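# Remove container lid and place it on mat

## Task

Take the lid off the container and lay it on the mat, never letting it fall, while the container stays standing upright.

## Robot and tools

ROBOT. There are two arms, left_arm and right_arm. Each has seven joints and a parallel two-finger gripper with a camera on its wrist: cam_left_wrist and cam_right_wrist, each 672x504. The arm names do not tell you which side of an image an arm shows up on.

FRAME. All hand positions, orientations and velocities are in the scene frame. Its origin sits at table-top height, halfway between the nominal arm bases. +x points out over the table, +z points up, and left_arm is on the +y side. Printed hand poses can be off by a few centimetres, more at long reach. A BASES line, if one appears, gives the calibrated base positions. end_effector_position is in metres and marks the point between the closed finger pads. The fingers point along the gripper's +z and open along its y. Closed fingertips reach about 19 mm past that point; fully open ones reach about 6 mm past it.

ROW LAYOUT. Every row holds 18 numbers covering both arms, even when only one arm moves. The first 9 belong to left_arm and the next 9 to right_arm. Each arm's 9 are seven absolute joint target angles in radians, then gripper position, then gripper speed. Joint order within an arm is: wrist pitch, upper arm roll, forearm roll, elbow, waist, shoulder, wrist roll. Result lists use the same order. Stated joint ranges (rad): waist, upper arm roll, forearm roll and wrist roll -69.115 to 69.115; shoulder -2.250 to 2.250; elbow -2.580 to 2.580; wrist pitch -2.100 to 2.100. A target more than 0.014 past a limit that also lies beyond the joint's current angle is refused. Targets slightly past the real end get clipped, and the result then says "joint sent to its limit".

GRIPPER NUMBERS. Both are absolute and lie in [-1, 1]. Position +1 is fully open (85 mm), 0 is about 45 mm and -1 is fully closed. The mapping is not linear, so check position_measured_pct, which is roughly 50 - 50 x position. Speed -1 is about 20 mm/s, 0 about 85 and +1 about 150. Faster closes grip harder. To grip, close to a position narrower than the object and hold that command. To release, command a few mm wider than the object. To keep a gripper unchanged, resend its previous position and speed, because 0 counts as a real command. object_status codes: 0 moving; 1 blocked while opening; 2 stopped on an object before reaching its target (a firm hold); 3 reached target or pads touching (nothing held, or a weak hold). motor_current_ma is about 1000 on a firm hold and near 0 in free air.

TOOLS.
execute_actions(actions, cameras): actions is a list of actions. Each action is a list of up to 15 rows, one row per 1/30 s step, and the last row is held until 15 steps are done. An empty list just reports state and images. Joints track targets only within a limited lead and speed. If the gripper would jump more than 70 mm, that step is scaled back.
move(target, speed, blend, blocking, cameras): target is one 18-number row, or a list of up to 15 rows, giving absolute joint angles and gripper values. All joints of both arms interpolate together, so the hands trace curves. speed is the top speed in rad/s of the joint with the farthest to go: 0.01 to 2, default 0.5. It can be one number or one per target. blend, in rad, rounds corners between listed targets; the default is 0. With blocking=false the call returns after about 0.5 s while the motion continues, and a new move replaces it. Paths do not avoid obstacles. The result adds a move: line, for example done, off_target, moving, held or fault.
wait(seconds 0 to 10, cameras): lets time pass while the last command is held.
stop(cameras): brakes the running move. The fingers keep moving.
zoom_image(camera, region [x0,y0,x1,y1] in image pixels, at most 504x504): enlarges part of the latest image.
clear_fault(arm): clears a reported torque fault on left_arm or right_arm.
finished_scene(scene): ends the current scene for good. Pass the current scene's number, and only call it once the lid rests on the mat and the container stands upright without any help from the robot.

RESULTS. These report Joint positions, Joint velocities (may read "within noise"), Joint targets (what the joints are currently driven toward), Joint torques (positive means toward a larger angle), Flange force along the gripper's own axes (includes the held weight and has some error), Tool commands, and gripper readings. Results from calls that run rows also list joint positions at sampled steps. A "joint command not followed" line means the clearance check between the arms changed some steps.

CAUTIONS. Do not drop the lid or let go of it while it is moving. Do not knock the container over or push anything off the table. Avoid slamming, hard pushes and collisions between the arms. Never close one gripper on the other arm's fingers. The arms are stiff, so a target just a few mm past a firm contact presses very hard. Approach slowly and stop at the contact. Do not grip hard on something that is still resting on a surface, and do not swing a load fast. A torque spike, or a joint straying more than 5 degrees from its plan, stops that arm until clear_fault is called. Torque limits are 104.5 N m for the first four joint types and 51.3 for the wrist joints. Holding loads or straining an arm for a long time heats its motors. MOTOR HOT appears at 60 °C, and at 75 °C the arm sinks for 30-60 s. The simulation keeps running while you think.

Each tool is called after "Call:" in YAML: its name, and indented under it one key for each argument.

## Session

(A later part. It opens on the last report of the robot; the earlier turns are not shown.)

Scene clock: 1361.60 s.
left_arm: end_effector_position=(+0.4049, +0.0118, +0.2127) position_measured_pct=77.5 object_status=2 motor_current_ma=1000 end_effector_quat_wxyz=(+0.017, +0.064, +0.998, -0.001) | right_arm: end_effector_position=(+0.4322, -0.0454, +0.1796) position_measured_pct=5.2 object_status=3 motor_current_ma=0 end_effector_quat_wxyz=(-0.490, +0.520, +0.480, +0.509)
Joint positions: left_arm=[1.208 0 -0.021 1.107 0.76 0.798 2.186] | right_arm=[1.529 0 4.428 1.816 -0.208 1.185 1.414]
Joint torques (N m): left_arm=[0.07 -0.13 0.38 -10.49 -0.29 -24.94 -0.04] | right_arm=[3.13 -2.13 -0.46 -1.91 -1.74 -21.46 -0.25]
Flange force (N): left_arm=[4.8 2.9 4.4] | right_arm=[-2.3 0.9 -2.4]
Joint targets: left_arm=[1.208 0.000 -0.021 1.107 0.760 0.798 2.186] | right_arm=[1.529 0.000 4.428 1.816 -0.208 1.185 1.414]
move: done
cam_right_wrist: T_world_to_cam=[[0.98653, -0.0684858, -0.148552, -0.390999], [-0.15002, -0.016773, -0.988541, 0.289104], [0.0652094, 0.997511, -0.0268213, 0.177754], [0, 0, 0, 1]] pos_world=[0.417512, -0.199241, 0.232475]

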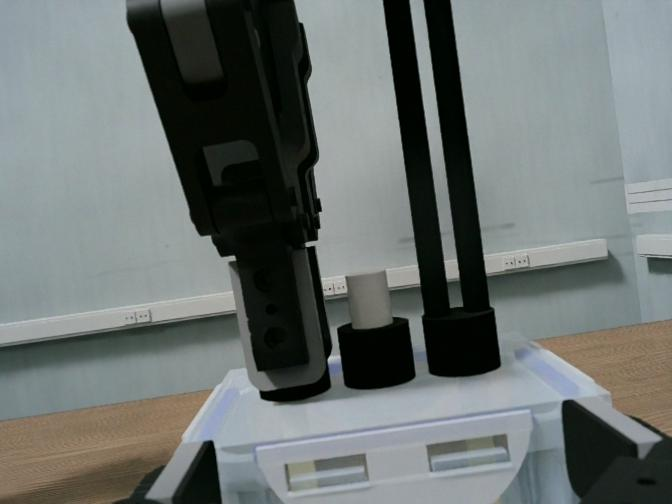

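Call:
move:
  target: [1.2077,0,-0.021,1.107,0.7605,0.798,2.186,-0.7,-1,1.528,0,4.4216,1.811,-0.2135,1.1855,1.4105,0.9,0.5]
  speed: 0.03
  cameras: []

Call:
move:
  target: [1.2077,0,-0.021,1.107,0.7605,0.798,2.186,-0.7,-1,1.5275,0,4.4172,1.8098,-0.218,1.1855,1.4095,0.9,0.5]
  speed: 0.03
  cameras: []

Call:
move:
  target: [1.2077,0,-0.021,1.107,0.7605,0.798,2.186,-0.7,-1,1.527,0,4.4128,1.8085,-0.2225,1.1855,1.4085,0.9,0.5]
  speed: 0.03
  cameras: ["cam_right_wrist"]

Scene clock: 1372.30 s.
left_arm: end_effector_position=(+0.4049, +0.0118, +0.2127) position_measured_pct=77.5 object_status=2 motor_current_ma=1000 end_effector_quat_wxyz=(+0.017, +0.064, +0.998, -0.001) | right_arm: end_effector_position=(+0.4334, -0.0427, +0.1799) position_measured_pct=5.2 object_status=3 motor_current_ma=0 end_effector_quat_wxyz=(+0.490, -0.520, -0.480, -0.509)
Joint positions: left_arm=[1.208 0 -0.021 1.107 0.76 0.798 2.186] | right_arm=[1.528 0 4.422 1.811 -0.213 1.186 1.411]
Joint torques (N m): left_arm=[0.14 -0.15 0.42 -10.52 -0.2 -24.86 -0.04] | right_arm=[3.1 -2.11 -0.5 -1.97 -1.73 -21.52 -0.25]
Flange force (N): left_arm=[5.2 3.4 4.5] | right_arm=[-2.3 0.9 -2.5]
Joint targets: left_arm=[1.208 0.000 -0.021 1.107 0.760 0.798 2.186] | right_arm=[1.528 0.000 4.422 1.811 -0.213 1.185 1.411]
move: done

Scene clock: 1373.00 s.
left_arm: end_effector_position=(+0.4049, +0.0119, +0.2127) position_measured_pct=77.5 object_status=2 motor_current_ma=1000 end_effector_quat_wxyz=(+0.017, +0.064, +0.998, -0.001) | right_arm: end_effector_position=(+0.4334, -0.0407, +0.1801) position_measured_pct=5.2 object_status=3 motor_current_ma=0 end_effector_quat_wxyz=(+0.490, -0.520, -0.479, -0.509)
Joint positions: left_arm=[1.208 0 -0.021 1.107 0.76 0.798 2.186] | right_arm=[1.527 0 4.417 1.81 -0.218 1.186 1.41]
Joint torques (N m): left_arm=[-1.8 1.5 1.06 -12.8 1.9 -25.09 -0.35] | right_arm=[3.33 -4.6 0.37 -2.17 -5.86 -21.8 -0.24]
Flange force (N): left_arm=[8.3 9.4 3.5] | right_arm=[-2.7 2.6 -9.5]
Joint targets: left_arm=[1.208 0.000 -0.021 1.107 0.761 0.798 2.186] | right_arm=[1.527 0.000 4.417 1.810 -0.218 1.185 1.410]
move: done

Scene clock: 1373.70 s.
left_arm: end_effector_position=(+0.4050, +0.0119, +0.2127) position_measured_pct=77.5 object_status=2 motor_current_ma=1000 end_effector_quat_wxyz=(+0.017, +0.064, +0.998, -0.001) | right_arm: end_effector_position=(+0.4334, -0.0387, +0.1803) position_measured_pct=5.2 object_status=3 motor_current_ma=0 end_effector_quat_wxyz=(+0.490, -0.520, -0.479, -0.510)
Joint positions: left_arm=[1.208 0 -0.021 1.107 0.76 0.798 2.186] | right_arm=[1.527 0 4.413 1.809 -0.222 1.186 1.408]
Joint torques (N m): left_arm=[-4.94 6.61 4.05 -15.9 8.03 -24.08 -0.27] | right_arm=[3.31 -9.02 0.48 -3.05 -12.43 -22.35 -0.38]
Flange force (N): left_arm=[10.5 23.9 -0.2] | right_arm=[-3.0 4.0 -24.2]
Joint targets: left_arm=[1.208 0.000 -0.021 1.107 0.761 0.798 2.186] | right_arm=[1.527 0.000 4.413 1.809 -0.223 1.185 1.408]
move: done
cam_right_wrist: T_world_to_cam=[[0.986597, -0.0687597, -0.14798, -0.391787], [-0.14932, -0.0147504, -0.988679, 0.289901], [0.0657985, 0.997524, -0.0248199, 0.170394], [0, 0, 0, 1]] pos_world=[0.418613, -0.192636, 0.232872]

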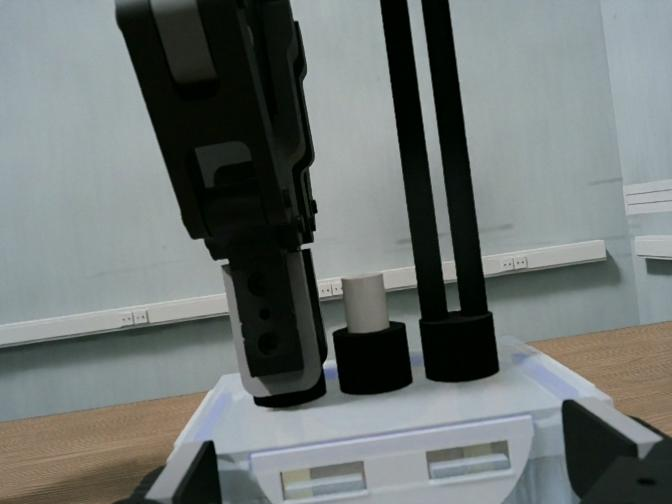

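Call:
move:
  target: [1.2077,0,-0.021,1.107,0.7605,0.798,2.186,-0.7,-1,1.5285,0,4.4276,1.8125,-0.208,1.185,1.4118,0.9,0.5]
  speed: 0.05
  cameras: []

Call:
move:
  target: [1.2077,0,-0.021,1.107,0.7605,0.798,2.186,-0.7,-1,1.5285,0,4.4276,1.8125,-0.208,1.185,1.4118,0.2,-1]
  speed: 0.05
  cameras: ["cam_right_wrist"]

Scene clock: 1383.27 s.
left_arm: end_effector_position=(+0.4049, +0.0118, +0.2127) position_measured_pct=77.5 object_status=2 motor_current_ma=1000 end_effector_quat_wxyz=(+0.017, +0.064, +0.998, -0.001) | right_arm: end_effector_position=(+0.4333, -0.0452, +0.1799) position_measured_pct=5.2 object_status=3 motor_current_ma=0 end_effector_quat_wxyz=(+0.490, -0.520, -0.480, -0.509)
Joint positions: left_arm=[1.208 0 -0.021 1.107 0.761 0.798 2.186] | right_arm=[1.529 0 4.428 1.813 -0.208 1.185 1.412]
Joint torques (N m): left_arm=[0.01 -0.33 0.31 -10.62 -0.43 -24.69 -0.06] | right_arm=[3.12 -2.13 -0.5 -1.98 -1.76 -21.52 -0.29]
Flange force (N): left_arm=[5.9 3.4 4.2] | right_arm=[-2.4 0.7 -2.5]
Joint targets: left_arm=[1.208 0.000 -0.021 1.107 0.761 0.798 2.186] | right_arm=[1.529 0.000 4.428 1.813 -0.208 1.185 1.412]
move: done

Scene clock: 1384.97 s.
left_arm: end_effector_position=(+0.4049, +0.0119, +0.2127) position_measured_pct=77.5 object_status=2 motor_current_ma=1000 end_effector_quat_wxyz=(+0.017, +0.064, +0.998, -0.001) | right_arm: end_effector_position=(+0.4333, -0.0452, +0.1799) position_measured_pct=31.2 object_status=0 motor_current_ma=1000 end_effector_quat_wxyz=(+0.490, -0.520, -0.480, -0.509)
Joint positions: left_arm=[1.208 0 -0.021 1.107 0.76 0.798 2.186] | right_arm=[1.529 0 4.428 1.813 -0.208 1.185 1.412]
Joint torques (N m): left_arm=[-5.32 6.43 4 -16.39 7.91 -24.23 -0.3] | right_arm=[2.73 -8.85 0.78 -2.65 -13.01 -21.22 -0.21]
Flange force (N): left_arm=[11.6 24.4 -0.3] | right_arm=[-0.9 4.5 -25.1]
Joint targets: left_arm=[1.208 0.000 -0.021 1.107 0.760 0.798 2.186] | right_arm=[1.529 0.000 4.428 1.812 -0.208 1.185 1.412]
move: done
cam_right_wrist: T_world_to_cam=[[0.986707, -0.0684738, -0.14738, -0.392283], [-0.148816, -0.0163487, -0.98873, 0.289084], [0.0652927, 0.997519, -0.0263214, 0.177244], [0, 0, 0, 1]] pos_world=[0.418516, -0.198939, 0.232677]

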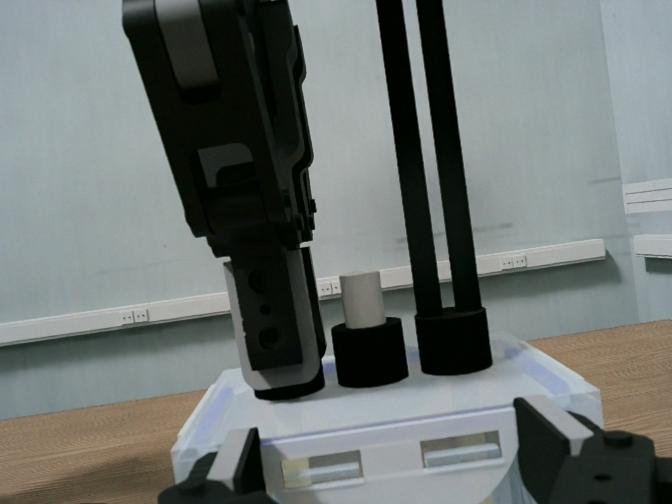

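Call:
move:
  target: [1.2077,0,-0.021,1.107,0.7605,0.798,2.186,-0.7,-1,1.5293,0,4.432,1.8138,-0.2035,1.185,1.4128,0.2,-1]
  speed: 0.05
  cameras: ["cam_right_wrist"]

Scene clock: 1414.20 s.
left_arm: end_effector_position=(+0.4049, +0.0117, +0.2128) position_measured_pct=77.5 object_status=2 motor_current_ma=1000 end_effector_quat_wxyz=(+0.017, +0.064, +0.998, -0.001) | right_arm: end_effector_position=(+0.4332, -0.0471, +0.1798) position_measured_pct=31.2 object_status=2 motor_current_ma=1000 end_effector_quat_wxyz=(+0.490, -0.520, -0.480, -0.509)
Joint positions: left_arm=[1.208 0 -0.021 1.107 0.761 0.798 2.186] | right_arm=[1.529 0 4.432 1.814 -0.204 1.185 1.413]
Joint torques (N m): left_arm=[-1.96 1.06 0.94 -12.3 1.31 -23.64 -0.33] | right_arm=[3.72 -4.7 0.91 -1.44 -5.74 -21.81 -0.33]
Flange force (N): left_arm=[9.3 9.0 1.0] | right_arm=[-3.6 4.3 -7.5]
Joint targets: left_arm=[1.208 0.000 -0.021 1.107 0.760 0.798 2.186] | right_arm=[1.529 0.000 4.432 1.814 -0.204 1.185 1.413]
move: done
cam_right_wrist: T_world_to_cam=[[0.986692, -0.0684908, -0.14747, -0.392312], [-0.148913, -0.0164406, -0.988714, 0.288956], [0.0652933, 0.997516, -0.026421, 0.179266], [0, 0, 0, 1]] pos_world=[0.418415, -0.20094, 0.232577]

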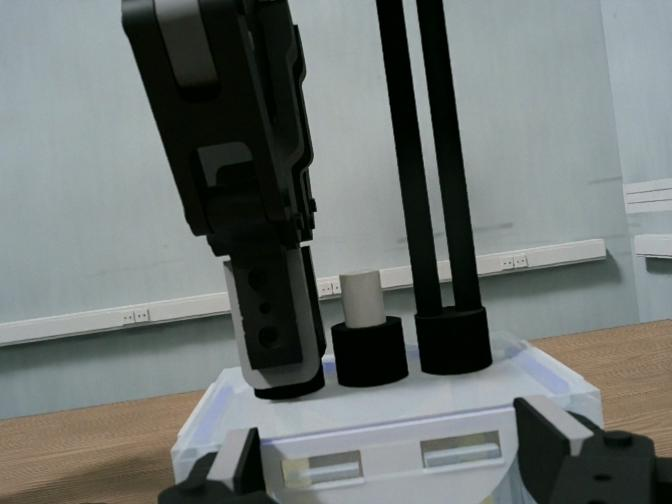

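Call:
move:
  target:
    - [1.2077,0,-0.021,1.107,0.7605,0.798,2.186,-0.7,-1,1.481,0,4.4405,1.830,-0.2045,1.149,1.392,0.2,-1]
  speed: 0.05
  cameras: ["cam_right_wrist"]

Scene clock: 1420.07 s.
left_arm: end_effector_position=(+0.4049, +0.0118, +0.2127) position_measured_pct=77.5 object_status=2 motor_current_ma=1000 end_effector_quat_wxyz=(+0.017, +0.064, +0.998, -0.001) | right_arm: end_effector_position=(+0.4328, -0.0470, +0.1811) position_measured_pct=31.2 object_status=2 motor_current_ma=1000 end_effector_quat_wxyz=(-0.480, +0.531, +0.490, +0.497)
Joint positions: left_arm=[1.208 0 -0.021 1.107 0.76 0.798 2.186] | right_arm=[1.481 0 4.44 1.83 -0.204 1.149 1.392]
Joint torques (N m): left_arm=[-3.29 0.64 0.53 -14.13 0.78 -24.21 -0.37] | right_arm=[5.89 -7.91 1.89 -1.74 -8.69 -24.46 -0.14]
Flange force (N): left_arm=[13.4 10.9 1.0] | right_arm=[-9.7 7.8 -9.9]
Joint targets: left_arm=[1.208 0.000 -0.021 1.107 0.760 0.798 2.186] | right_arm=[1.481 0.000 4.440 1.830 -0.204 1.149 1.392]
move: done
cam_right_wrist: T_world_to_cam=[[0.986262, -0.0732534, -0.148058, -0.391671], [-0.152526, -0.0596864, -0.986495, 0.289322], [0.0634271, 0.995526, -0.0700395, 0.187791], [0, 0, 0, 1]] pos_world=[0.418508, -0.198374, 0.240577]

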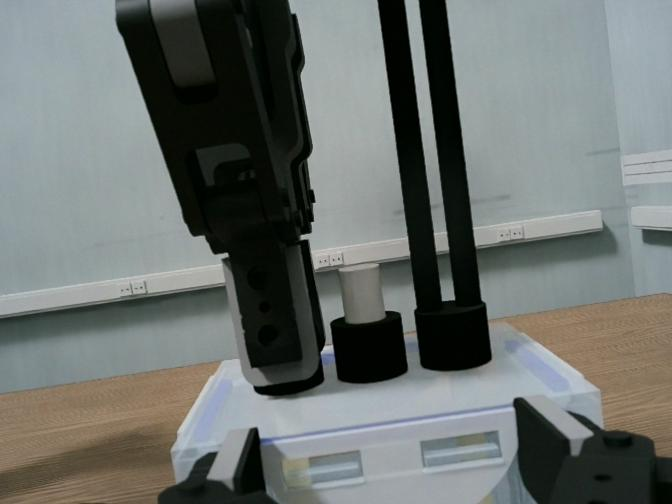

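Call:
move:
  target:
    - [1.2077,0,-0.021,1.107,0.7605,0.798,2.186,-0.7,-1,1.4327,0,4.449,1.846,-0.2055,1.112,1.372,0.2,-1]
  speed: 0.05
  cameras: ["cam_right_wrist"]

Scene clock: 1435.77 s.
left_arm: end_effector_position=(+0.4049, +0.0118, +0.2127) position_measured_pct=77.5 object_status=2 motor_current_ma=1000 end_effector_quat_wxyz=(+0.017, +0.064, +0.998, -0.001) | right_arm: end_effector_position=(+0.4325, -0.0475, +0.1829) position_measured_pct=31.2 object_status=2 motor_current_ma=1000 end_effector_quat_wxyz=(-0.469, +0.542, +0.501, +0.486)
Joint positions: left_arm=[1.208 0 -0.021 1.107 0.76 0.798 2.186] | right_arm=[1.433 0 4.449 1.846 -0.206 1.112 1.372]
Joint torques (N m): left_arm=[-3.35 -0.64 -0.13 -12.81 -0.56 -21.05 -0.3] | right_arm=[7.73 -9.37 2.17 -1.81 -9.07 -26.59 -0.21]
Flange force (N): left_arm=[15.3 9.9 -4.1] | right_arm=[-15.1 9.9 -7.7]
Joint targets: left_arm=[1.208 0.000 -0.021 1.107 0.760 0.798 2.186] | right_arm=[1.433 0.000 4.449 1.846 -0.206 1.112 1.372]
move: done
cam_right_wrist: T_world_to_cam=[[0.986072, -0.0795291, -0.146075, -0.391725], [-0.15383, -0.102166, -0.982801, 0.28891], [0.0632373, 0.991583, -0.112977, 0.196221], [0, 0, 0, 1]] pos_world=[0.418304, -0.196206, 0.248888]

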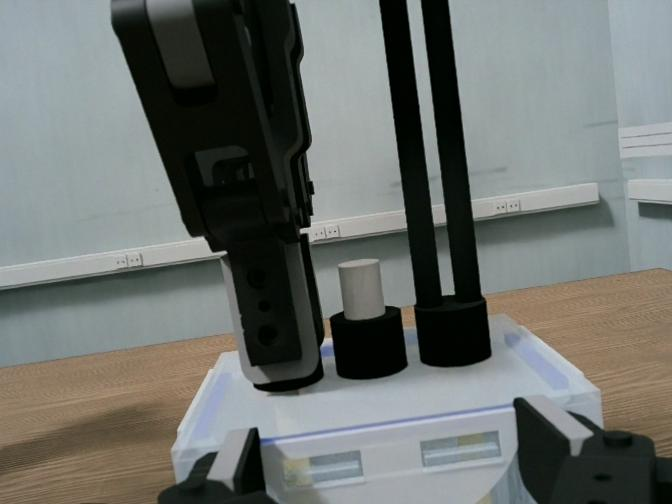

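Call:
move:
  target:
    - [1.2077,0,-0.021,1.107,0.7605,0.798,2.186,-0.7,-1,1.4339,0,4.4556,1.845,-0.1987,1.1145,1.3750,0.2,-1]
  speed: 0.05
  cameras: ["cam_right_wrist"]

Scene clock: 1445.97 s.
left_arm: end_effector_position=(+0.4049, +0.0117, +0.2127) position_measured_pct=77.5 object_status=2 motor_current_ma=1000 end_effector_quat_wxyz=(+0.017, +0.064, +0.998, -0.001) | right_arm: end_effector_position=(+0.4330, -0.0504, +0.1818) position_measured_pct=31.2 object_status=2 motor_current_ma=1000 end_effector_quat_wxyz=(-0.468, +0.541, +0.501, +0.486)
Joint positions: left_arm=[1.208 0 -0.021 1.107 0.761 0.798 2.186] | right_arm=[1.434 0 4.456 1.845 -0.199 1.114 1.375]
Joint torques (N m): left_arm=[1.43 -5.37 -3 -8.71 -6.4 -23.82 -0.28] | right_arm=[4.56 -1.09 0.95 -1.07 0.28 -22.72 -0.07]
Flange force (N): left_arm=[8.6 -7.3 3.8] | right_arm=[-6.0 4.1 7.8]
Joint targets: left_arm=[1.208 0.000 -0.021 1.107 0.761 0.798 2.186] | right_arm=[1.434 0.000 4.456 1.845 -0.199 1.114 1.375]
move: done
cam_right_wrist: T_world_to_cam=[[0.986373, -0.0792461, -0.144183, -0.393033], [-0.151936, -0.102538, -0.983057, 0.286905], [0.0631193, 0.991567, -0.113181, 0.198956], [0, 0, 0, 1]] pos_world=[0.418711, -0.199006, 0.247893]

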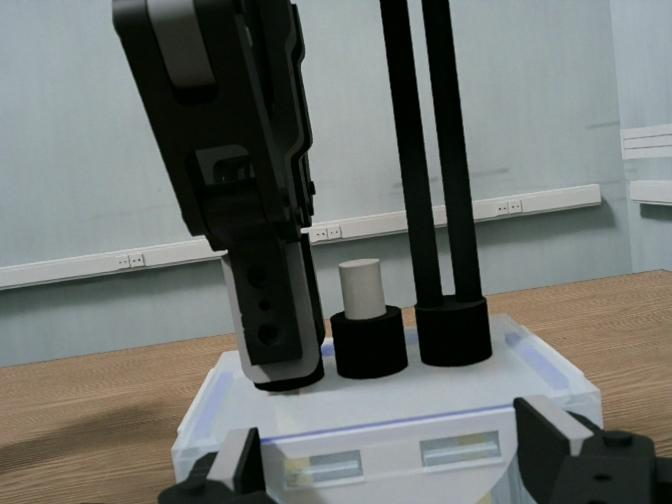

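Call:
move:
  target:
    - [1.2077,0,-0.021,1.107,0.7605,0.798,2.186,-0.7,-1,1.3352,0,4.478,1.867,-0.204,1.0415,1.3225,0.2,-1]
  speed: 0.06
  cameras: ["cam_right_wrist"]

Call:
zoom_image:
  camera: "cam_right_wrist"
  region: [160, 300, 660, 504]

Scene clock: 1456.20 s.
left_arm: end_effector_position=(+0.4049, +0.0118, +0.2127) position_measured_pct=77.5 object_status=2 motor_current_ma=1000 end_effector_quat_wxyz=(+0.017, +0.064, +0.998, -0.001) | right_arm: end_effector_position=(+0.4334, -0.0515, +0.1853) position_measured_pct=39.8 object_status=3 motor_current_ma=20 end_effector_quat_wxyz=(-0.445, +0.562, +0.521, +0.463)
Joint positions: left_arm=[1.208 0 -0.021 1.107 0.76 0.798 2.186] | right_arm=[1.335 0 4.478 1.867 -0.204 1.042 1.323]
Joint torques (N m): left_arm=[-1.26 1.38 1.07 -11.8 1.97 -24.32 -0.27] | right_arm=[3.27 -3.77 -0.64 -3.21 -4.35 -20.93 -0.25]
Flange force (N): left_arm=[6.7 8.6 2.6] | right_arm=[-3.3 0.9 -7.8]
Joint targets: left_arm=[1.208 0.000 -0.021 1.107 0.760 0.798 2.186] | right_arm=[1.335 0.000 4.478 1.867 -0.204 1.042 1.323]
move: done
cam_right_wrist: T_world_to_cam=[[0.985831, -0.0912419, -0.140753, -0.394072], [-0.155838, -0.187755, -0.969774, 0.285045], [0.0620569, 0.977969, -0.199314, 0.216081], [0, 0, 0, 1]] pos_world=[0.4195, -0.193757, 0.264031]

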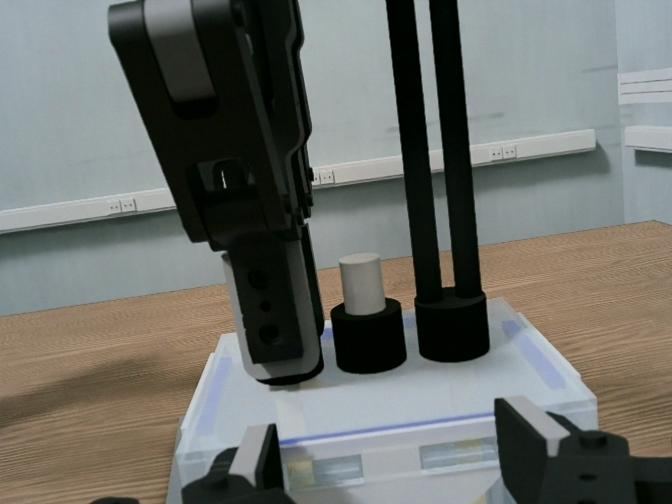

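Scaled by 1.008.

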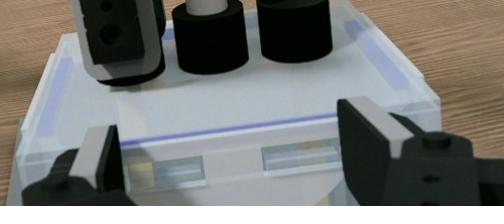

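Call:
move:
  target:
    - [1.2077,0,-0.021,1.107,0.7605,0.798,2.186,-0.7,-1,1.3352,0,4.478,1.867,-0.204,1.0415,1.3225,0.9,0]
    - [1.2077,0,-0.021,1.107,0.7605,0.798,2.186,-0.7,-1,1.42,0,4.5125,1.8635,-0.152,1.116,1.380,0.9,0]
    - [1.2077,0,-0.021,1.107,0.7605,0.798,2.186,-0.7,-1,1.5496,0,4.5525,1.8215,-0.081,1.198,1.434,0.9,0]
    - [1.2077,0,-0.021,1.107,0.7605,0.798,2.186,-0.7,-1,1.5496,0,4.5525,1.8215,-0.081,1.198,-0.137,0,0]
  speed: [0.3,0.15,0.3,0.7]
  cameras: ["cam_right_wrist"]

Scene clock: 1532.40 s.
left_arm: end_effector_position=(+0.4049, +0.0118, +0.2127) position_measured_pct=77.5 object_status=2 motor_current_ma=1000 end_effector_quat_wxyz=(+0.017, +0.064, +0.998, -0.001) | right_arm: end_effector_position=(+0.4346, -0.1006, +0.1739) position_measured_pct=49.8 object_status=0 motor_current_ma=0 end_effector_quat_wxyz=(+0.706, -0.707, +0.027, -0.015)
Joint positions: left_arm=[1.208 0 -0.021 1.107 0.76 0.798 2.186] | right_arm=[1.55 0 4.552 1.822 -0.081 1.198 -0.137]
Joint torques (N m): left_arm=[-0.01 -0.24 0.32 -10.47 -0.3 -24.71 0.05] | right_arm=[3.12 -2.21 -0.45 -1.47 -1.79 -21.07 -0.24]
Flange force (N): left_arm=[5.0 3.2 4.0] | right_arm=[0.2 2.3 -2.7]
Joint targets: left_arm=[1.208 0.000 -0.021 1.107 0.760 0.798 2.186] | right_arm=[1.550 0.000 4.552 1.822 -0.081 1.198 -0.137]
move: done
cam_right_wrist: T_world_to_cam=[[-0.143538, -0.00273722, -0.989641, 0.246052], [-0.989027, 0.0357291, 0.14335, 0.456019], [0.0349666, 0.999358, -0.00783565, 0.242537], [0, 0, 0, 1]] pos_world=[0.477852, -0.258001, 0.180034]

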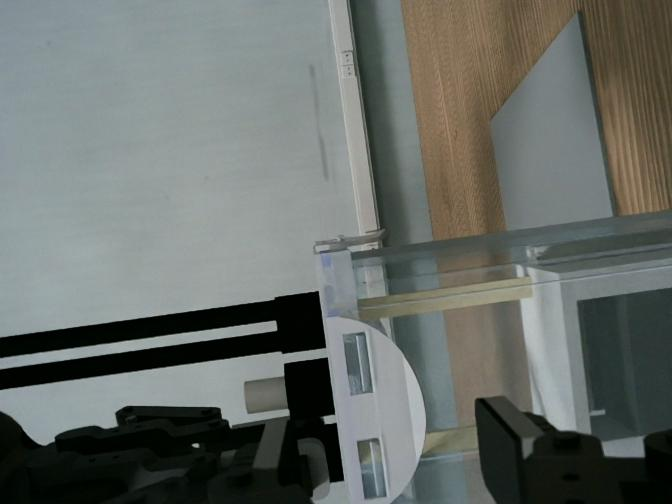

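Call:
move:
  target:
    - [1.2077,0,-0.021,1.107,0.7605,0.798,2.186,-0.7,-1,1.5496,0,4.5525,1.8095,-0.081,1.2105,-0.1295,0,0]
    - [1.2077,0,-0.021,1.107,0.7605,0.798,2.186,-0.7,-1,1.537,0,4.485,1.794,-0.1486,1.2108,-0.1455,0,0]
  speed: [0.2,0.15]
  cameras: ["cam_right_wrist"]

Scene clock: 1543.43 s.
left_arm: end_effector_position=(+0.4049, +0.0118, +0.2127) position_measured_pct=77.5 object_status=2 motor_current_ma=1000 end_effector_quat_wxyz=(+0.017, +0.064, +0.998, -0.001) | right_arm: end_effector_position=(+0.4391, -0.0705, +0.1691) position_measured_pct=49.8 object_status=3 motor_current_ma=0 end_effector_quat_wxyz=(+0.706, -0.708, +0.026, -0.017)
Joint positions: left_arm=[1.208 0 -0.021 1.107 0.76 0.798 2.186] | right_arm=[1.537 0 4.485 1.794 -0.149 1.211 -0.146]
Joint torques (N m): left_arm=[0.01 -0.18 0.24 -10.46 -0.33 -24.57 0.01] | right_arm=[3.12 -2.17 -0.47 -1.76 -1.77 -21.47 -0.24]
Flange force (N): left_arm=[5.3 3.3 3.9] | right_arm=[0.6 2.3 -2.5]
Joint targets: left_arm=[1.208 0.000 -0.021 1.107 0.760 0.798 2.186] | right_arm=[1.537 0.000 4.485 1.794 -0.149 1.211 -0.145]
move: done
cam_right_wrist: T_world_to_cam=[[-0.139483, -0.00389869, -0.990217, 0.240269], [-0.989572, 0.0368569, 0.139247, 0.461077], [0.0359535, 0.999313, -0.00899894, 0.211989], [0, 0, 0, 1]] pos_world=[0.482161, -0.227901, 0.175623]

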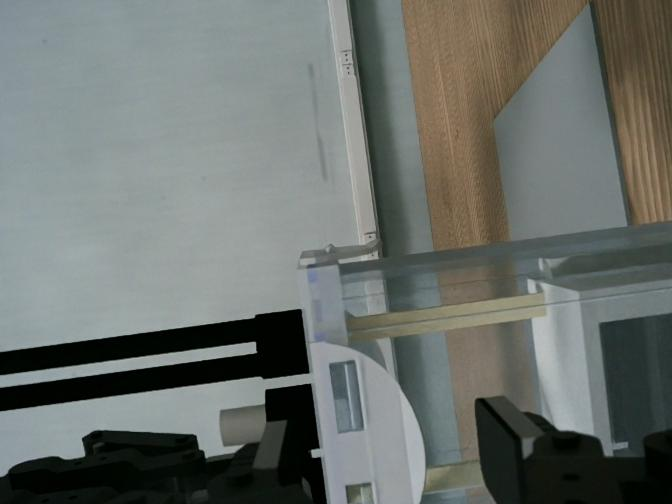

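Call:
move:
  target:
    - [1.2077,0,-0.021,1.107,0.7605,0.798,2.186,-0.7,-1,1.5292,0,4.4383,1.8025,-0.197,1.204,-0.147,0,0]
  speed: [0.08]
  cameras: ["cam_right_wrist"]

Call:
move:
  target:
    - [1.2077,0,-0.021,1.107,0.7605,0.798,2.186,-0.7,-1,1.5276,0,4.4295,1.800,-0.206,1.204,-0.149,0,0]
  speed: [0.04]
  cameras: ["cam_right_wrist"]

Scene clock: 1557.63 s.
left_arm: end_effector_position=(+0.4049, +0.0118, +0.2127) position_measured_pct=77.5 object_status=2 motor_current_ma=1000 end_effector_quat_wxyz=(+0.017, +0.064, +0.998, -0.001) | right_arm: end_effector_position=(+0.4343, -0.0499, +0.1711) position_measured_pct=49.8 object_status=3 motor_current_ma=0 end_effector_quat_wxyz=(+0.705, -0.708, +0.027, -0.015)
Joint positions: left_arm=[1.208 0 -0.021 1.107 0.76 0.798 2.186] | right_arm=[1.529 0 4.438 1.802 -0.197 1.204 -0.147]
Joint torques (N m): left_arm=[0.01 -0.25 0.32 -10.45 -0.41 -24.68 -0.02] | right_arm=[3.15 -2.12 -0.49 -1.93 -1.73 -21.56 -0.22]
Flange force (N): left_arm=[5.1 3.0 4.0] | right_arm=[0.6 2.2 -2.4]
Joint targets: left_arm=[1.208 0.000 -0.021 1.107 0.760 0.798 2.186] | right_arm=[1.529 0.000 4.438 1.802 -0.197 1.204 -0.147]
move: done
cam_right_wrist: T_world_to_cam=[[-0.144222, -0.00580113, -0.989528, 0.243453], [-0.988931, 0.0360804, 0.143923, 0.454174], [0.0348677, 0.999332, -0.0109405, 0.192363], [0, 0, 0, 1]] pos_world=[0.477551, -0.207209, 0.177642]

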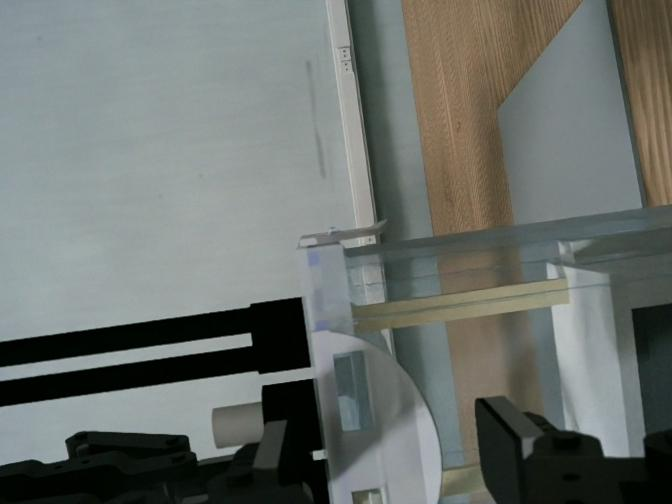

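Scene clock: 1558.33 s.
left_arm: end_effector_position=(+0.4049, +0.0118, +0.2127) position_measured_pct=77.5 object_status=2 motor_current_ma=1000 end_effector_quat_wxyz=(+0.017, +0.064, +0.998, -0.001) | right_arm: end_effector_position=(+0.4344, -0.0458, +0.1713) position_measured_pct=49.8 object_status=3 motor_current_ma=0 end_effector_quat_wxyz=(+0.705, -0.708, +0.027, -0.015)
Joint positions: left_arm=[1.208 0 -0.021 1.107 0.76 0.798 2.186] | right_arm=[1.528 0 4.43 1.8 -0.206 1.204 -0.149]
Joint torques (N m): left_arm=[0.05 -0.23 0.41 -10.5 -0.31 -24.62 -0.05] | right_arm=[3.16 -2.14 -0.51 -1.97 -1.77 -21.58 -0.21]
Flange force (N): left_arm=[5.5 3.4 4.1] | right_arm=[0.7 2.2 -2.6]
Joint targets: left_arm=[1.208 0.000 -0.021 1.107 0.760 0.798 2.186] | right_arm=[1.528 0.000 4.430 1.800 -0.206 1.204 -0.149]
move: done
cam_right_wrist: T_world_to_cam=[[-0.144118, -0.00562051, -0.989545, 0.243679], [-0.98895, 0.0359518, 0.143827, 0.454097], [0.0347675, 0.999338, -0.0107397, 0.188277], [0, 0, 0, 1]] pos_world=[0.477651, -0.203109, 0.177842]

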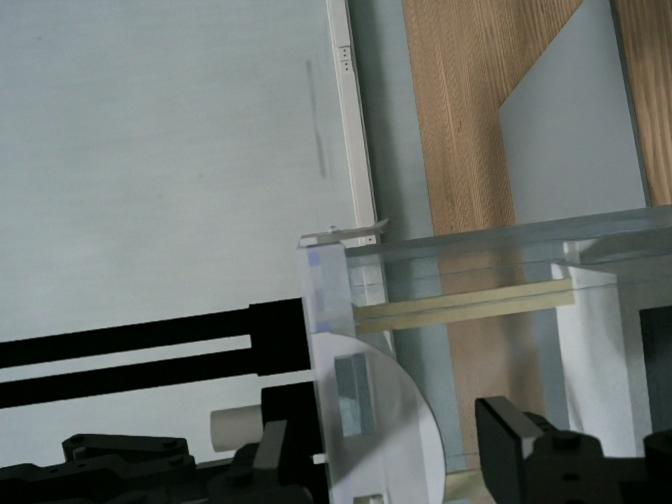

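Call:
move:
  target:
    - [1.2077,0,-0.021,1.107,0.7605,0.798,2.186,-0.7,-1,1.5268,0,4.4245,1.7986,-0.211,1.204,-0.150,0,0]
  speed: [0.03]
  cameras: []

Call:
move:
  target:
    - [1.2077,0,-0.021,1.107,0.7605,0.798,2.186,-0.7,-1,1.5268,0,4.4245,1.7986,-0.211,1.204,-0.150,-0.3,-1]
  speed: [0.03]
  cameras: ["cam_right_wrist"]

Scene clock: 1565.17 s.
left_arm: end_effector_position=(+0.4049, +0.0119, +0.2127) position_measured_pct=77.5 object_status=2 motor_current_ma=1000 end_effector_quat_wxyz=(+0.017, +0.064, +0.998, -0.001) | right_arm: end_effector_position=(+0.4345, -0.0436, +0.1714) position_measured_pct=49.8 object_status=3 motor_current_ma=0 end_effector_quat_wxyz=(+0.705, -0.708, +0.027, -0.015)
Joint positions: left_arm=[1.208 0 -0.021 1.107 0.76 0.798 2.186] | right_arm=[1.527 0 4.425 1.799 -0.211 1.204 -0.15]
Joint torques (N m): left_arm=[-3.09 3.32 2.29 -13.04 3.92 -22.8 -0.21] | right_arm=[3.33 -6.5 0.42 -2.35 -8.67 -21.37 -0.27]
Flange force (N): left_arm=[9.1 14.5 -1.3] | right_arm=[3.2 1.2 -15.8]
Joint targets: left_arm=[1.208 0.000 -0.021 1.107 0.761 0.798 2.186] | right_arm=[1.527 0.000 4.425 1.799 -0.211 1.204 -0.150]
move: done

Scene clock: 1566.33 s.
left_arm: end_effector_position=(+0.4049, +0.0118, +0.2127) position_measured_pct=77.5 object_status=2 motor_current_ma=1000 end_effector_quat_wxyz=(+0.017, +0.064, +0.998, -0.001) | right_arm: end_effector_position=(+0.4345, -0.0436, +0.1714) position_measured_pct=64.9 object_status=0 motor_current_ma=150 end_effector_quat_wxyz=(+0.705, -0.708, +0.027, -0.015)
Joint positions: left_arm=[1.208 0 -0.021 1.107 0.76 0.798 2.186] | right_arm=[1.527 0 4.425 1.799 -0.211 1.204 -0.15]
Joint torques (N m): left_arm=[-4.13 7.75 4.92 -14.16 9.23 -22.84 -0.43] | right_arm=[1.83 -7.56 -0.61 -3.47 -11.19 -19.91 -0.32]
Flange force (N): left_arm=[6.6 23.1 -1.9] | right_arm=[0.1 -3.1 -25.4]
Joint targets: left_arm=[1.208 0.000 -0.021 1.107 0.760 0.798 2.186] | right_arm=[1.527 0.000 4.425 1.799 -0.211 1.204 -0.150]
move: done
cam_right_wrist: T_world_to_cam=[[-0.143999, -0.00531248, -0.989564, 0.243812], [-0.988963, 0.0360065, 0.143718, 0.454139], [0.0348672, 0.999337, -0.0104387, 0.185974], [0, 0, 0, 1]] pos_world=[0.477752, -0.200908, 0.177941]

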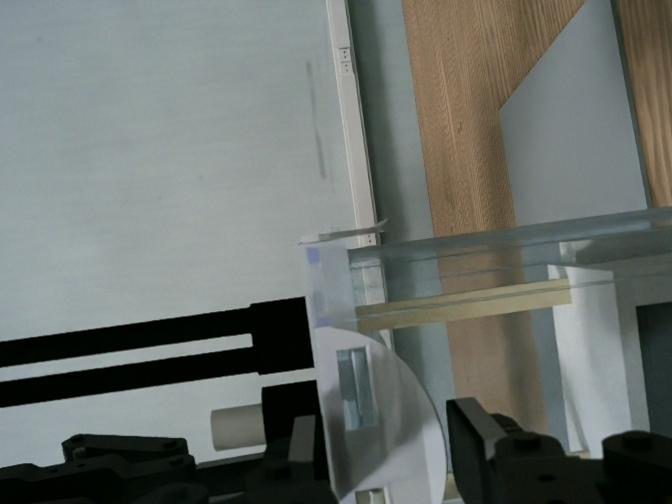

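Call:
move:
  target:
    - [1.2077,0,-0.021,1.107,0.7605,0.798,2.186,-0.7,-1,1.5278,0,4.4295,1.800,-0.2055,1.204,-0.149,-0.3,-1]
  speed: [0.03]
  cameras: []

Call:
move:
  target:
    - [1.2077,0,-0.021,1.107,0.7605,0.798,2.186,-0.7,-1,1.5278,0,4.4295,1.800,-0.2055,1.204,-0.149,-0.5,-1]
  speed: [0.03]
  cameras: ["cam_right_wrist"]

Scene clock: 1574.93 s.
left_arm: end_effector_position=(+0.4049, +0.0117, +0.2128) position_measured_pct=77.5 object_status=2 motor_current_ma=1000 end_effector_quat_wxyz=(+0.017, +0.064, +0.998, -0.001) | right_arm: end_effector_position=(+0.4346, -0.0460, +0.1713) position_measured_pct=64.9 object_status=3 motor_current_ma=160 end_effector_quat_wxyz=(+0.705, -0.708, +0.027, -0.015)
Joint positions: left_arm=[1.208 0 -0.021 1.107 0.761 0.798 2.186] | right_arm=[1.528 0 4.43 1.8 -0.206 1.204 -0.149]
Joint torques (N m): left_arm=[-0.47 2.97 2.19 -9.08 3.34 -20.75 -0.26] | right_arm=[0.67 -0.72 -0.74 -1.69 -2.03 -18.01 -0.31]
Flange force (N): left_arm=[3.0 8.7 -2.7] | right_arm=[-1.3 -5.2 -5.3]
Joint targets: left_arm=[1.208 0.000 -0.021 1.107 0.760 0.798 2.186] | right_arm=[1.528 0.000 4.430 1.800 -0.206 1.204 -0.149]
move: done

Scene clock: 1575.73 s.
left_arm: end_effector_position=(+0.4049, +0.0118, +0.2127) position_measured_pct=77.5 object_status=2 motor_current_ma=1000 end_effector_quat_wxyz=(+0.017, +0.064, +0.998, -0.001) | right_arm: end_effector_position=(+0.4346, -0.0461, +0.1713) position_measured_pct=70.1 object_status=0 motor_current_ma=1000 end_effector_quat_wxyz=(+0.705, -0.708, +0.027, -0.015)
Joint positions: left_arm=[1.208 0 -0.021 1.107 0.76 0.798 2.186] | right_arm=[1.528 0 4.43 1.8 -0.205 1.204 -0.149]
Joint torques (N m): left_arm=[-0.87 4.51 3.05 -10.75 5.44 -23.51 -0.28] | right_arm=[-2.59 0.62 -0.62 -0.91 -3.93 -13.07 -0.45]
Flange force (N): left_arm=[1.6 11.9 1.4] | right_arm=[-2.2 -14.9 -10.6]
Joint targets: left_arm=[1.208 0.000 -0.021 1.107 0.761 0.798 2.186] | right_arm=[1.528 0.000 4.429 1.800 -0.206 1.204 -0.149]
move: done
cam_right_wrist: T_world_to_cam=[[-0.144114, -0.00535053, -0.989547, 0.243744], [-0.988932, 0.0364174, 0.143828, 0.454292], [0.0352671, 0.999322, -0.0105396, 0.188294], [0, 0, 0, 1]] pos_world=[0.47775, -0.203406, 0.177841]

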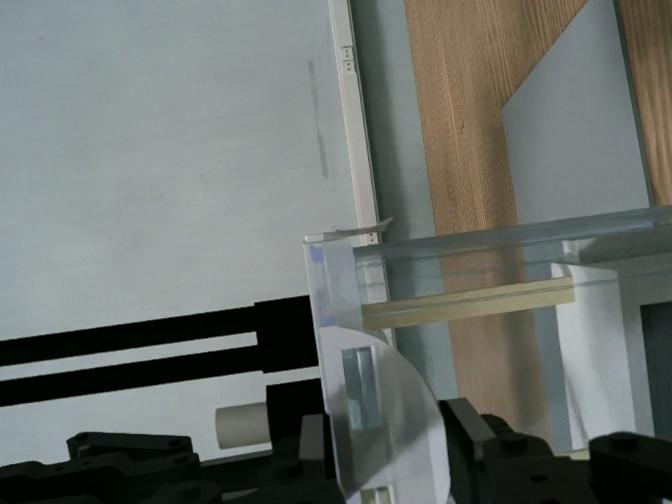

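Call:
move:
  target:
    - [1.2077,0,-0.021,1.107,0.7605,0.798,2.186,-0.7,-1,1.5283,0,4.4321,1.8056,-0.2028,1.199,-0.151,-0.5,-1]
  speed: [0.03]
  cameras: []

Scene clock: 1584.17 s.
left_arm: end_effector_position=(+0.4048, +0.0117, +0.2128) position_measured_pct=77.5 object_status=2 motor_current_ma=1000 end_effector_quat_wxyz=(+0.017, +0.064, +0.998, -0.001) | right_arm: end_effector_position=(+0.4339, -0.0474, +0.1732) position_measured_pct=70.1 object_status=2 motor_current_ma=1000 end_effector_quat_wxyz=(+0.705, -0.708, +0.028, -0.014)
Joint positions: left_arm=[1.208 0 -0.021 1.107 0.761 0.798 2.186] | right_arm=[1.528 0 4.432 1.806 -0.203 1.199 -0.151]
Joint torques (N m): left_arm=[0.26 -0.02 0.51 -9.13 -0.21 -22.47 -0.15] | right_arm=[3.58 -1.99 -0.76 -1.91 -0.9 -21.67 -0.48]
Flange force (N): left_arm=[4.6 2.8 0.6] | right_arm=[0.1 2.7 -1.0]
Joint targets: left_arm=[1.208 0.000 -0.021 1.107 0.761 0.798 2.186] | right_arm=[1.528 0.000 4.432 1.806 -0.203 1.199 -0.151]
move: done

Call:
move:
  target:
    - [1.2077,0,-0.021,1.107,0.7605,0.798,2.186,-0.7,-1,1.4317,0,4.4492,1.8375,-0.2041,1.1262,-0.192,-0.5,-1]
  speed: [0.04]
  cameras: ["cam_right_wrist"]

Scene clock: 1592.67 s.
left_arm: end_effector_position=(+0.4049, +0.0118, +0.2127) position_measured_pct=77.5 object_status=2 motor_current_ma=1000 end_effector_quat_wxyz=(+0.017, +0.064, +0.998, -0.001) | right_arm: end_effector_position=(+0.4337, -0.0480, +0.1764) position_measured_pct=70.1 object_status=2 motor_current_ma=1000 end_effector_quat_wxyz=(-0.674, +0.738, -0.029, +0.013)
Joint positions: left_arm=[1.208 0 -0.021 1.107 0.76 0.798 2.186] | right_arm=[1.432 0 4.449 1.837 -0.204 1.126 -0.192]
Joint torques (N m): left_arm=[-0.71 1.12 0.67 -10.86 1.9 -23.09 -0.25] | right_arm=[4.95 -5.02 -0.72 -3.45 -4.14 -24.87 -0.23]
Flange force (N): left_arm=[6.5 8.3 1.4] | right_arm=[1.3 9.7 -6.6]
Joint targets: left_arm=[1.208 0.000 -0.021 1.107 0.760 0.798 2.186] | right_arm=[1.432 0.000 4.449 1.837 -0.204 1.126 -0.192]
move: done
cam_right_wrist: T_world_to_cam=[[-0.151736, -0.0907852, -0.984243, 0.24695], [-0.987857, 0.0475679, 0.147905, 0.452137], [0.0333907, 0.994734, -0.0969005, 0.206112], [0, 0, 0, 1]] pos_world=[0.477235, -0.204114, 0.196158]

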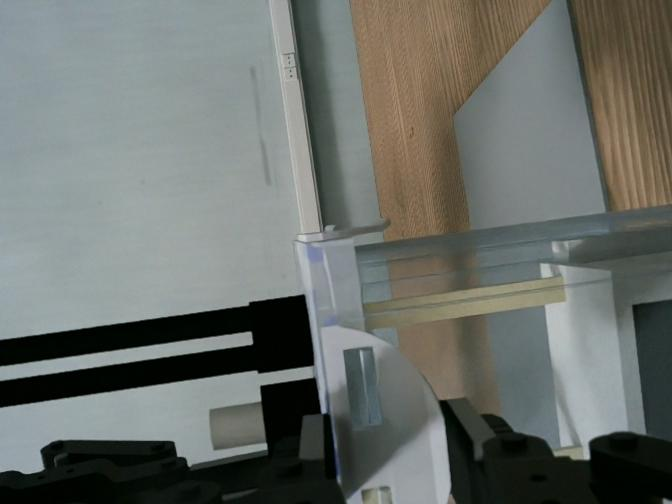

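Call:
move:
  target:
    - [1.2077,0,-0.021,1.107,0.7605,0.798,2.186,-0.7,-1,1.3338,0,4.4723,1.8587,-0.2092,1.0563,-0.2428,-0.5,-1]
  speed: [0.04]
  cameras: ["cam_right_wrist"]

Call:
zoom_image:
  camera: "cam_right_wrist"
  region: [260, 220, 520, 504]

Scene clock: 1601.17 s.
left_arm: end_effector_position=(+0.4049, +0.0118, +0.2127) position_measured_pct=77.5 object_status=2 motor_current_ma=1000 end_effector_quat_wxyz=(+0.017, +0.064, +0.998, -0.001) | right_arm: end_effector_position=(+0.4340, -0.0491, +0.1788) position_measured_pct=70.1 object_status=2 motor_current_ma=1000 end_effector_quat_wxyz=(-0.641, +0.767, -0.029, +0.012)
Joint positions: left_arm=[1.208 0 -0.021 1.107 0.76 0.798 2.186] | right_arm=[1.334 0 4.472 1.859 -0.209 1.056 -0.243]
Joint torques (N m): left_arm=[-0.63 1.33 0.81 -9.68 2.18 -20.81 -0.24] | right_arm=[6.14 -5.93 -1.39 -4.62 -4.19 -26.53 -0.35]
Flange force (N): left_arm=[6.1 8.7 -2.3] | right_arm=[1.3 14.0 -5.6]
Joint targets: left_arm=[1.208 0.000 -0.021 1.107 0.760 0.798 2.186] | right_arm=[1.334 0.000 4.472 1.859 -0.209 1.056 -0.243]
move: done
cam_right_wrist: T_world_to_cam=[[-0.15613, -0.175961, -0.971937, 0.244773], [-0.987256, 0.0584868, 0.148002, 0.452356], [0.0308029, 0.982658, -0.18285, 0.223292], [0, 0, 0, 1]] pos_world=[0.47793, -0.202806, 0.211783]

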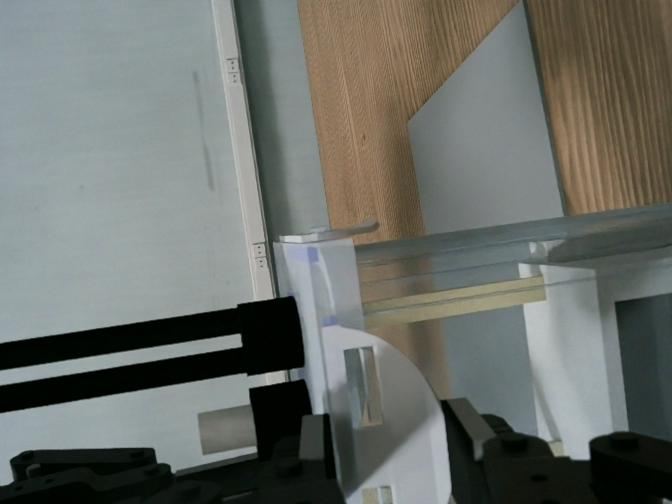

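Scaled by 1.775.

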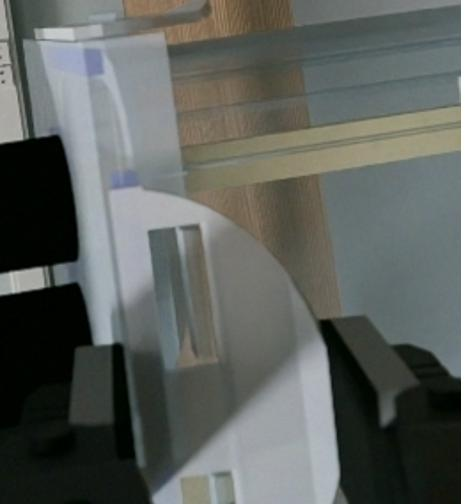

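Call:
move:
  target:
    - [1.2077,0,-0.021,1.107,0.7605,0.798,2.186,-0.7,-1,1.238,0,4.503,1.874,-0.2220,0.988,-0.307,-0.5,-1]
  speed: [0.05]
  cameras: ["cam_right_wrist"]

Scene clock: 1623.67 s.
left_arm: end_effector_position=(+0.4049, +0.0118, +0.2127) position_measured_pct=77.5 object_status=2 motor_current_ma=1000 end_effector_quat_wxyz=(+0.017, +0.064, +0.998, -0.001) | right_arm: end_effector_position=(+0.4320, -0.0490, +0.1816) position_measured_pct=70.1 object_status=2 motor_current_ma=1000 end_effector_quat_wxyz=(-0.608, +0.793, -0.029, +0.008)
Joint positions: left_arm=[1.208 0 -0.021 1.107 0.76 0.798 2.186] | right_arm=[1.238 0 4.503 1.874 -0.222 0.988 -0.307]
Joint torques (N m): left_arm=[-5.29 1.16 0.92 -14.55 1.87 -19.78 -0.04] | right_arm=[9.04 -12.71 1.38 -2.89 -12.97 -27.09 -0.23]
Flange force (N): left_arm=[18.3 17.7 -7.3] | right_arm=[12.5 20.2 -11.8]
Joint targets: left_arm=[1.208 0.000 -0.021 1.107 0.760 0.798 2.186] | right_arm=[1.238 0.000 4.503 1.874 -0.222 0.988 -0.307]
move: done
cam_right_wrist: T_world_to_cam=[[-0.163573, -0.258276, -0.952123, 0.242748], [-0.986241, 0.0662162, 0.151472, 0.449263], [0.0239243, 0.963799, -0.265553, 0.240849], [0, 0, 0, 1]] pos_world=[0.477026, -0.199183, 0.227033]

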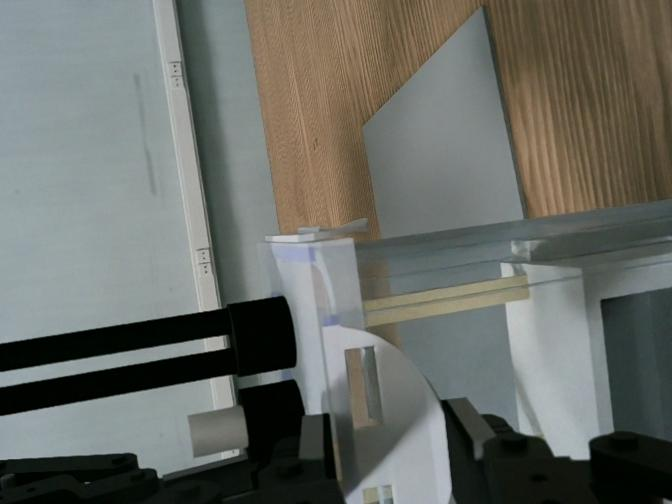

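Call:
move:
  target:
    - [1.2077,0,-0.021,1.107,0.7605,0.798,2.186,-0.7,-1,1.1436,0,4.539,1.8793,-0.2325,0.9282,-0.370,-0.5,-1]
  speed: [0.05]
  cameras: ["cam_right_wrist"]

Call:
zoom_image:
  camera: "cam_right_wrist"
  region: [260, 220, 520, 504]

Scene clock: 1634.63 s.
left_arm: end_effector_position=(+0.4049, +0.0118, +0.2127) position_measured_pct=77.5 object_status=2 motor_current_ma=1000 end_effector_quat_wxyz=(+0.017, +0.064, +0.998, -0.001) | right_arm: end_effector_position=(+0.4335, -0.0519, +0.1824) position_measured_pct=74.9 object_status=3 motor_current_ma=80 end_effector_quat_wxyz=(-0.574, +0.818, -0.030, +0.010)
Joint positions: left_arm=[1.208 0 -0.021 1.107 0.76 0.798 2.186] | right_arm=[1.144 0 4.539 1.879 -0.232 0.928 -0.37]
Joint torques (N m): left_arm=[0.8 -1.53 -0.41 -10.96 -1.9 -27.47 0.04] | right_arm=[-2.12 3.21 -0.26 -1.62 0.67 -13.25 -0.26]
Flange force (N): left_arm=[4.7 -0.4 9.2] | right_arm=[-2.1 -11.1 -4.2]
Joint targets: left_arm=[1.208 0.000 -0.021 1.107 0.761 0.798 2.186] | right_arm=[1.144 0.000 4.539 1.879 -0.232 0.928 -0.370]
move: done
cam_right_wrist: T_world_to_cam=[[-0.164494, -0.336942, -0.927045, 0.234842], [-0.98604, 0.08078, 0.145602, 0.452526], [0.0258273, 0.938054, -0.345526, 0.256262], [0, 0, 0, 1]] pos_world=[0.47822, -0.197815, 0.240365]

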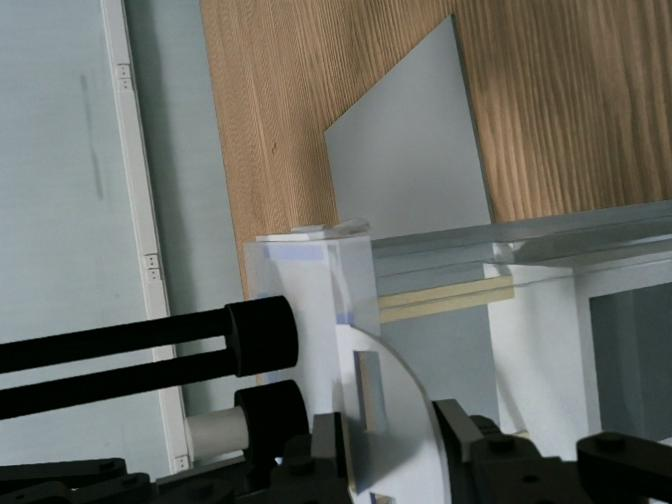

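Scaled by 1.775.

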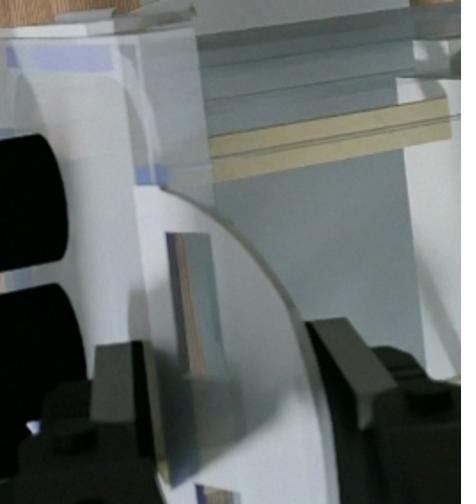

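Call:
move:
  target:
    - [1.2077,0,-0.021,1.107,0.7605,0.798,2.186,-0.7,-1,1.1436,0,4.539,1.8793,-0.2325,0.9282,-0.370,0.1,-1]
  speed: [0.05]
  cameras: ["cam_right_wrist"]

Scene clock: 1641.47 s.
left_arm: end_effector_position=(+0.4049, +0.0118, +0.2127) position_measured_pct=77.5 object_status=2 motor_current_ma=1000 end_effector_quat_wxyz=(+0.017, +0.064, +0.998, -0.001) | right_arm: end_effector_position=(+0.4335, -0.0519, +0.1824) position_measured_pct=45.0 object_status=0 motor_current_ma=0 end_effector_quat_wxyz=(-0.574, +0.818, -0.030, +0.010)
Joint positions: left_arm=[1.208 0 -0.021 1.107 0.76 0.798 2.186] | right_arm=[1.144 0 4.539 1.879 -0.232 0.928 -0.37]
Joint torques (N m): left_arm=[0.05 -0.63 0.13 -11.22 -0.81 -26.19 0.02] | right_arm=[2.81 -1.71 -0.98 -3.65 -1.74 -20.63 -0.21]
Flange force (N): left_arm=[5.7 2.6 6.6] | right_arm=[1.2 3.1 -1.7]
Joint targets: left_arm=[1.208 0.000 -0.021 1.107 0.760 0.798 2.186] | right_arm=[1.144 0.000 4.539 1.879 -0.232 0.928 -0.370]
move: done
cam_right_wrist: T_world_to_cam=[[-0.164494, -0.336942, -0.927045, 0.234808], [-0.98604, 0.08078, 0.145602, 0.452534], [0.0258273, 0.938054, -0.345526, 0.256356], [0, 0, 0, 1]] pos_world=[0.47822, -0.197915, 0.240365]

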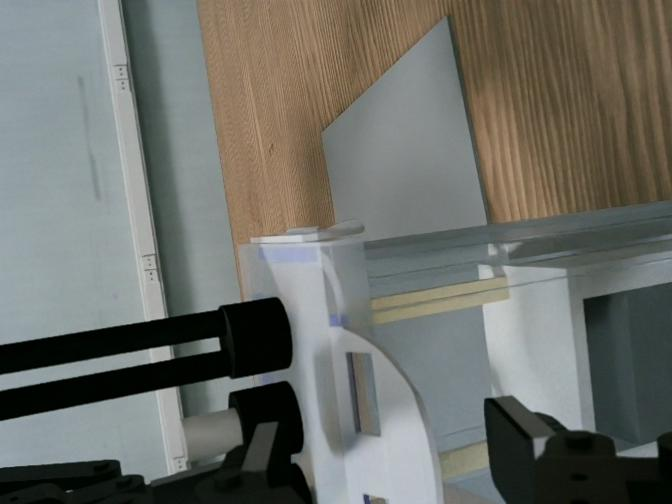

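Call:
move:
  target:
    - [1.2077,0,-0.021,1.107,0.7605,0.798,2.186,-0.7,-1,1.20,0,4.62,1.89,-0.12,0.985,-0.33,0.1,-1]
    - [1.2077,0,-0.021,1.107,0.7605,0.798,2.186,-0.7,-1,1.5496,0,4.5525,1.8095,-0.081,1.2105,-0.1295,0.1,0]
  speed: [0.2,0.3]
  cameras: ["cam_right_wrist"]

Call:
zoom_image:
  camera: "cam_right_wrist"
  region: [260, 220, 520, 504]

Scene clock: 1652.53 s.
left_arm: end_effector_position=(+0.4049, +0.0118, +0.2127) position_measured_pct=77.5 object_status=2 motor_current_ma=1000 end_effector_quat_wxyz=(+0.017, +0.064, +0.998, -0.001) | right_arm: end_effector_position=(+0.4363, -0.1005, +0.1689) position_measured_pct=45.0 object_status=3 motor_current_ma=0 end_effector_quat_wxyz=(+0.706, -0.707, +0.024, -0.018)
Joint positions: left_arm=[1.208 0 -0.021 1.107 0.76 0.798 2.186] | right_arm=[1.55 0 4.552 1.81 -0.081 1.211 -0.129]
Joint torques (N m): left_arm=[0.06 -0.58 0.1 -11.22 -0.8 -26.16 0.03] | right_arm=[3.15 -2.24 -0.45 -1.44 -1.78 -21.13 -0.21]
Flange force (N): left_arm=[5.8 2.7 6.6] | right_arm=[0.4 2.3 -2.7]
Joint targets: left_arm=[1.208 0.000 -0.021 1.107 0.760 0.798 2.186] | right_arm=[1.550 0.000 4.552 1.810 -0.081 1.211 -0.129]
move: done
cam_right_wrist: T_world_to_cam=[[-0.136658, -0.00321155, -0.990613, 0.238474], [-0.989998, 0.0358208, 0.136457, 0.460072], [0.0350463, 0.999353, -0.00807462, 0.242244], [0, 0, 0, 1]] pos_world=[0.47957, -0.257802, 0.175411]

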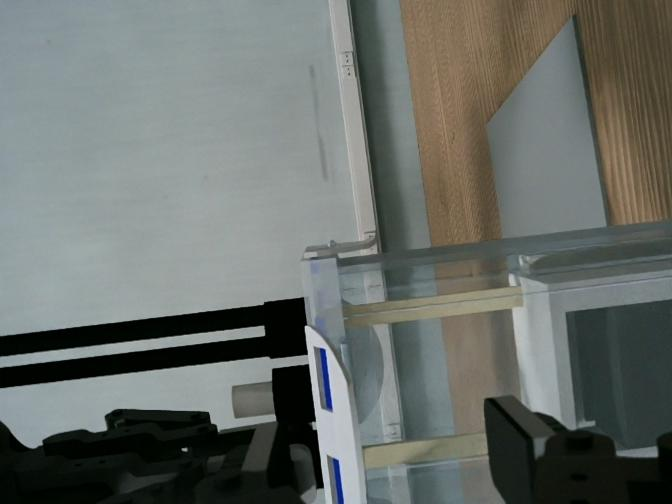

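Scaled by 1.775.

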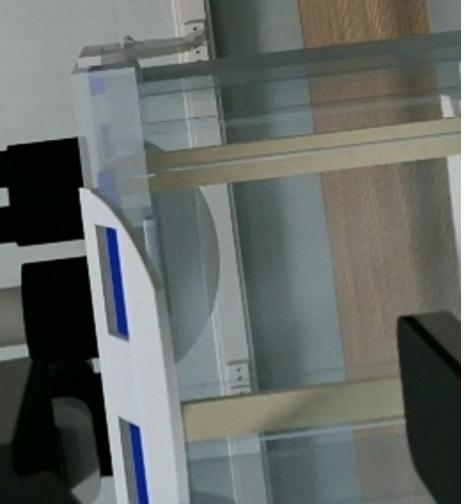

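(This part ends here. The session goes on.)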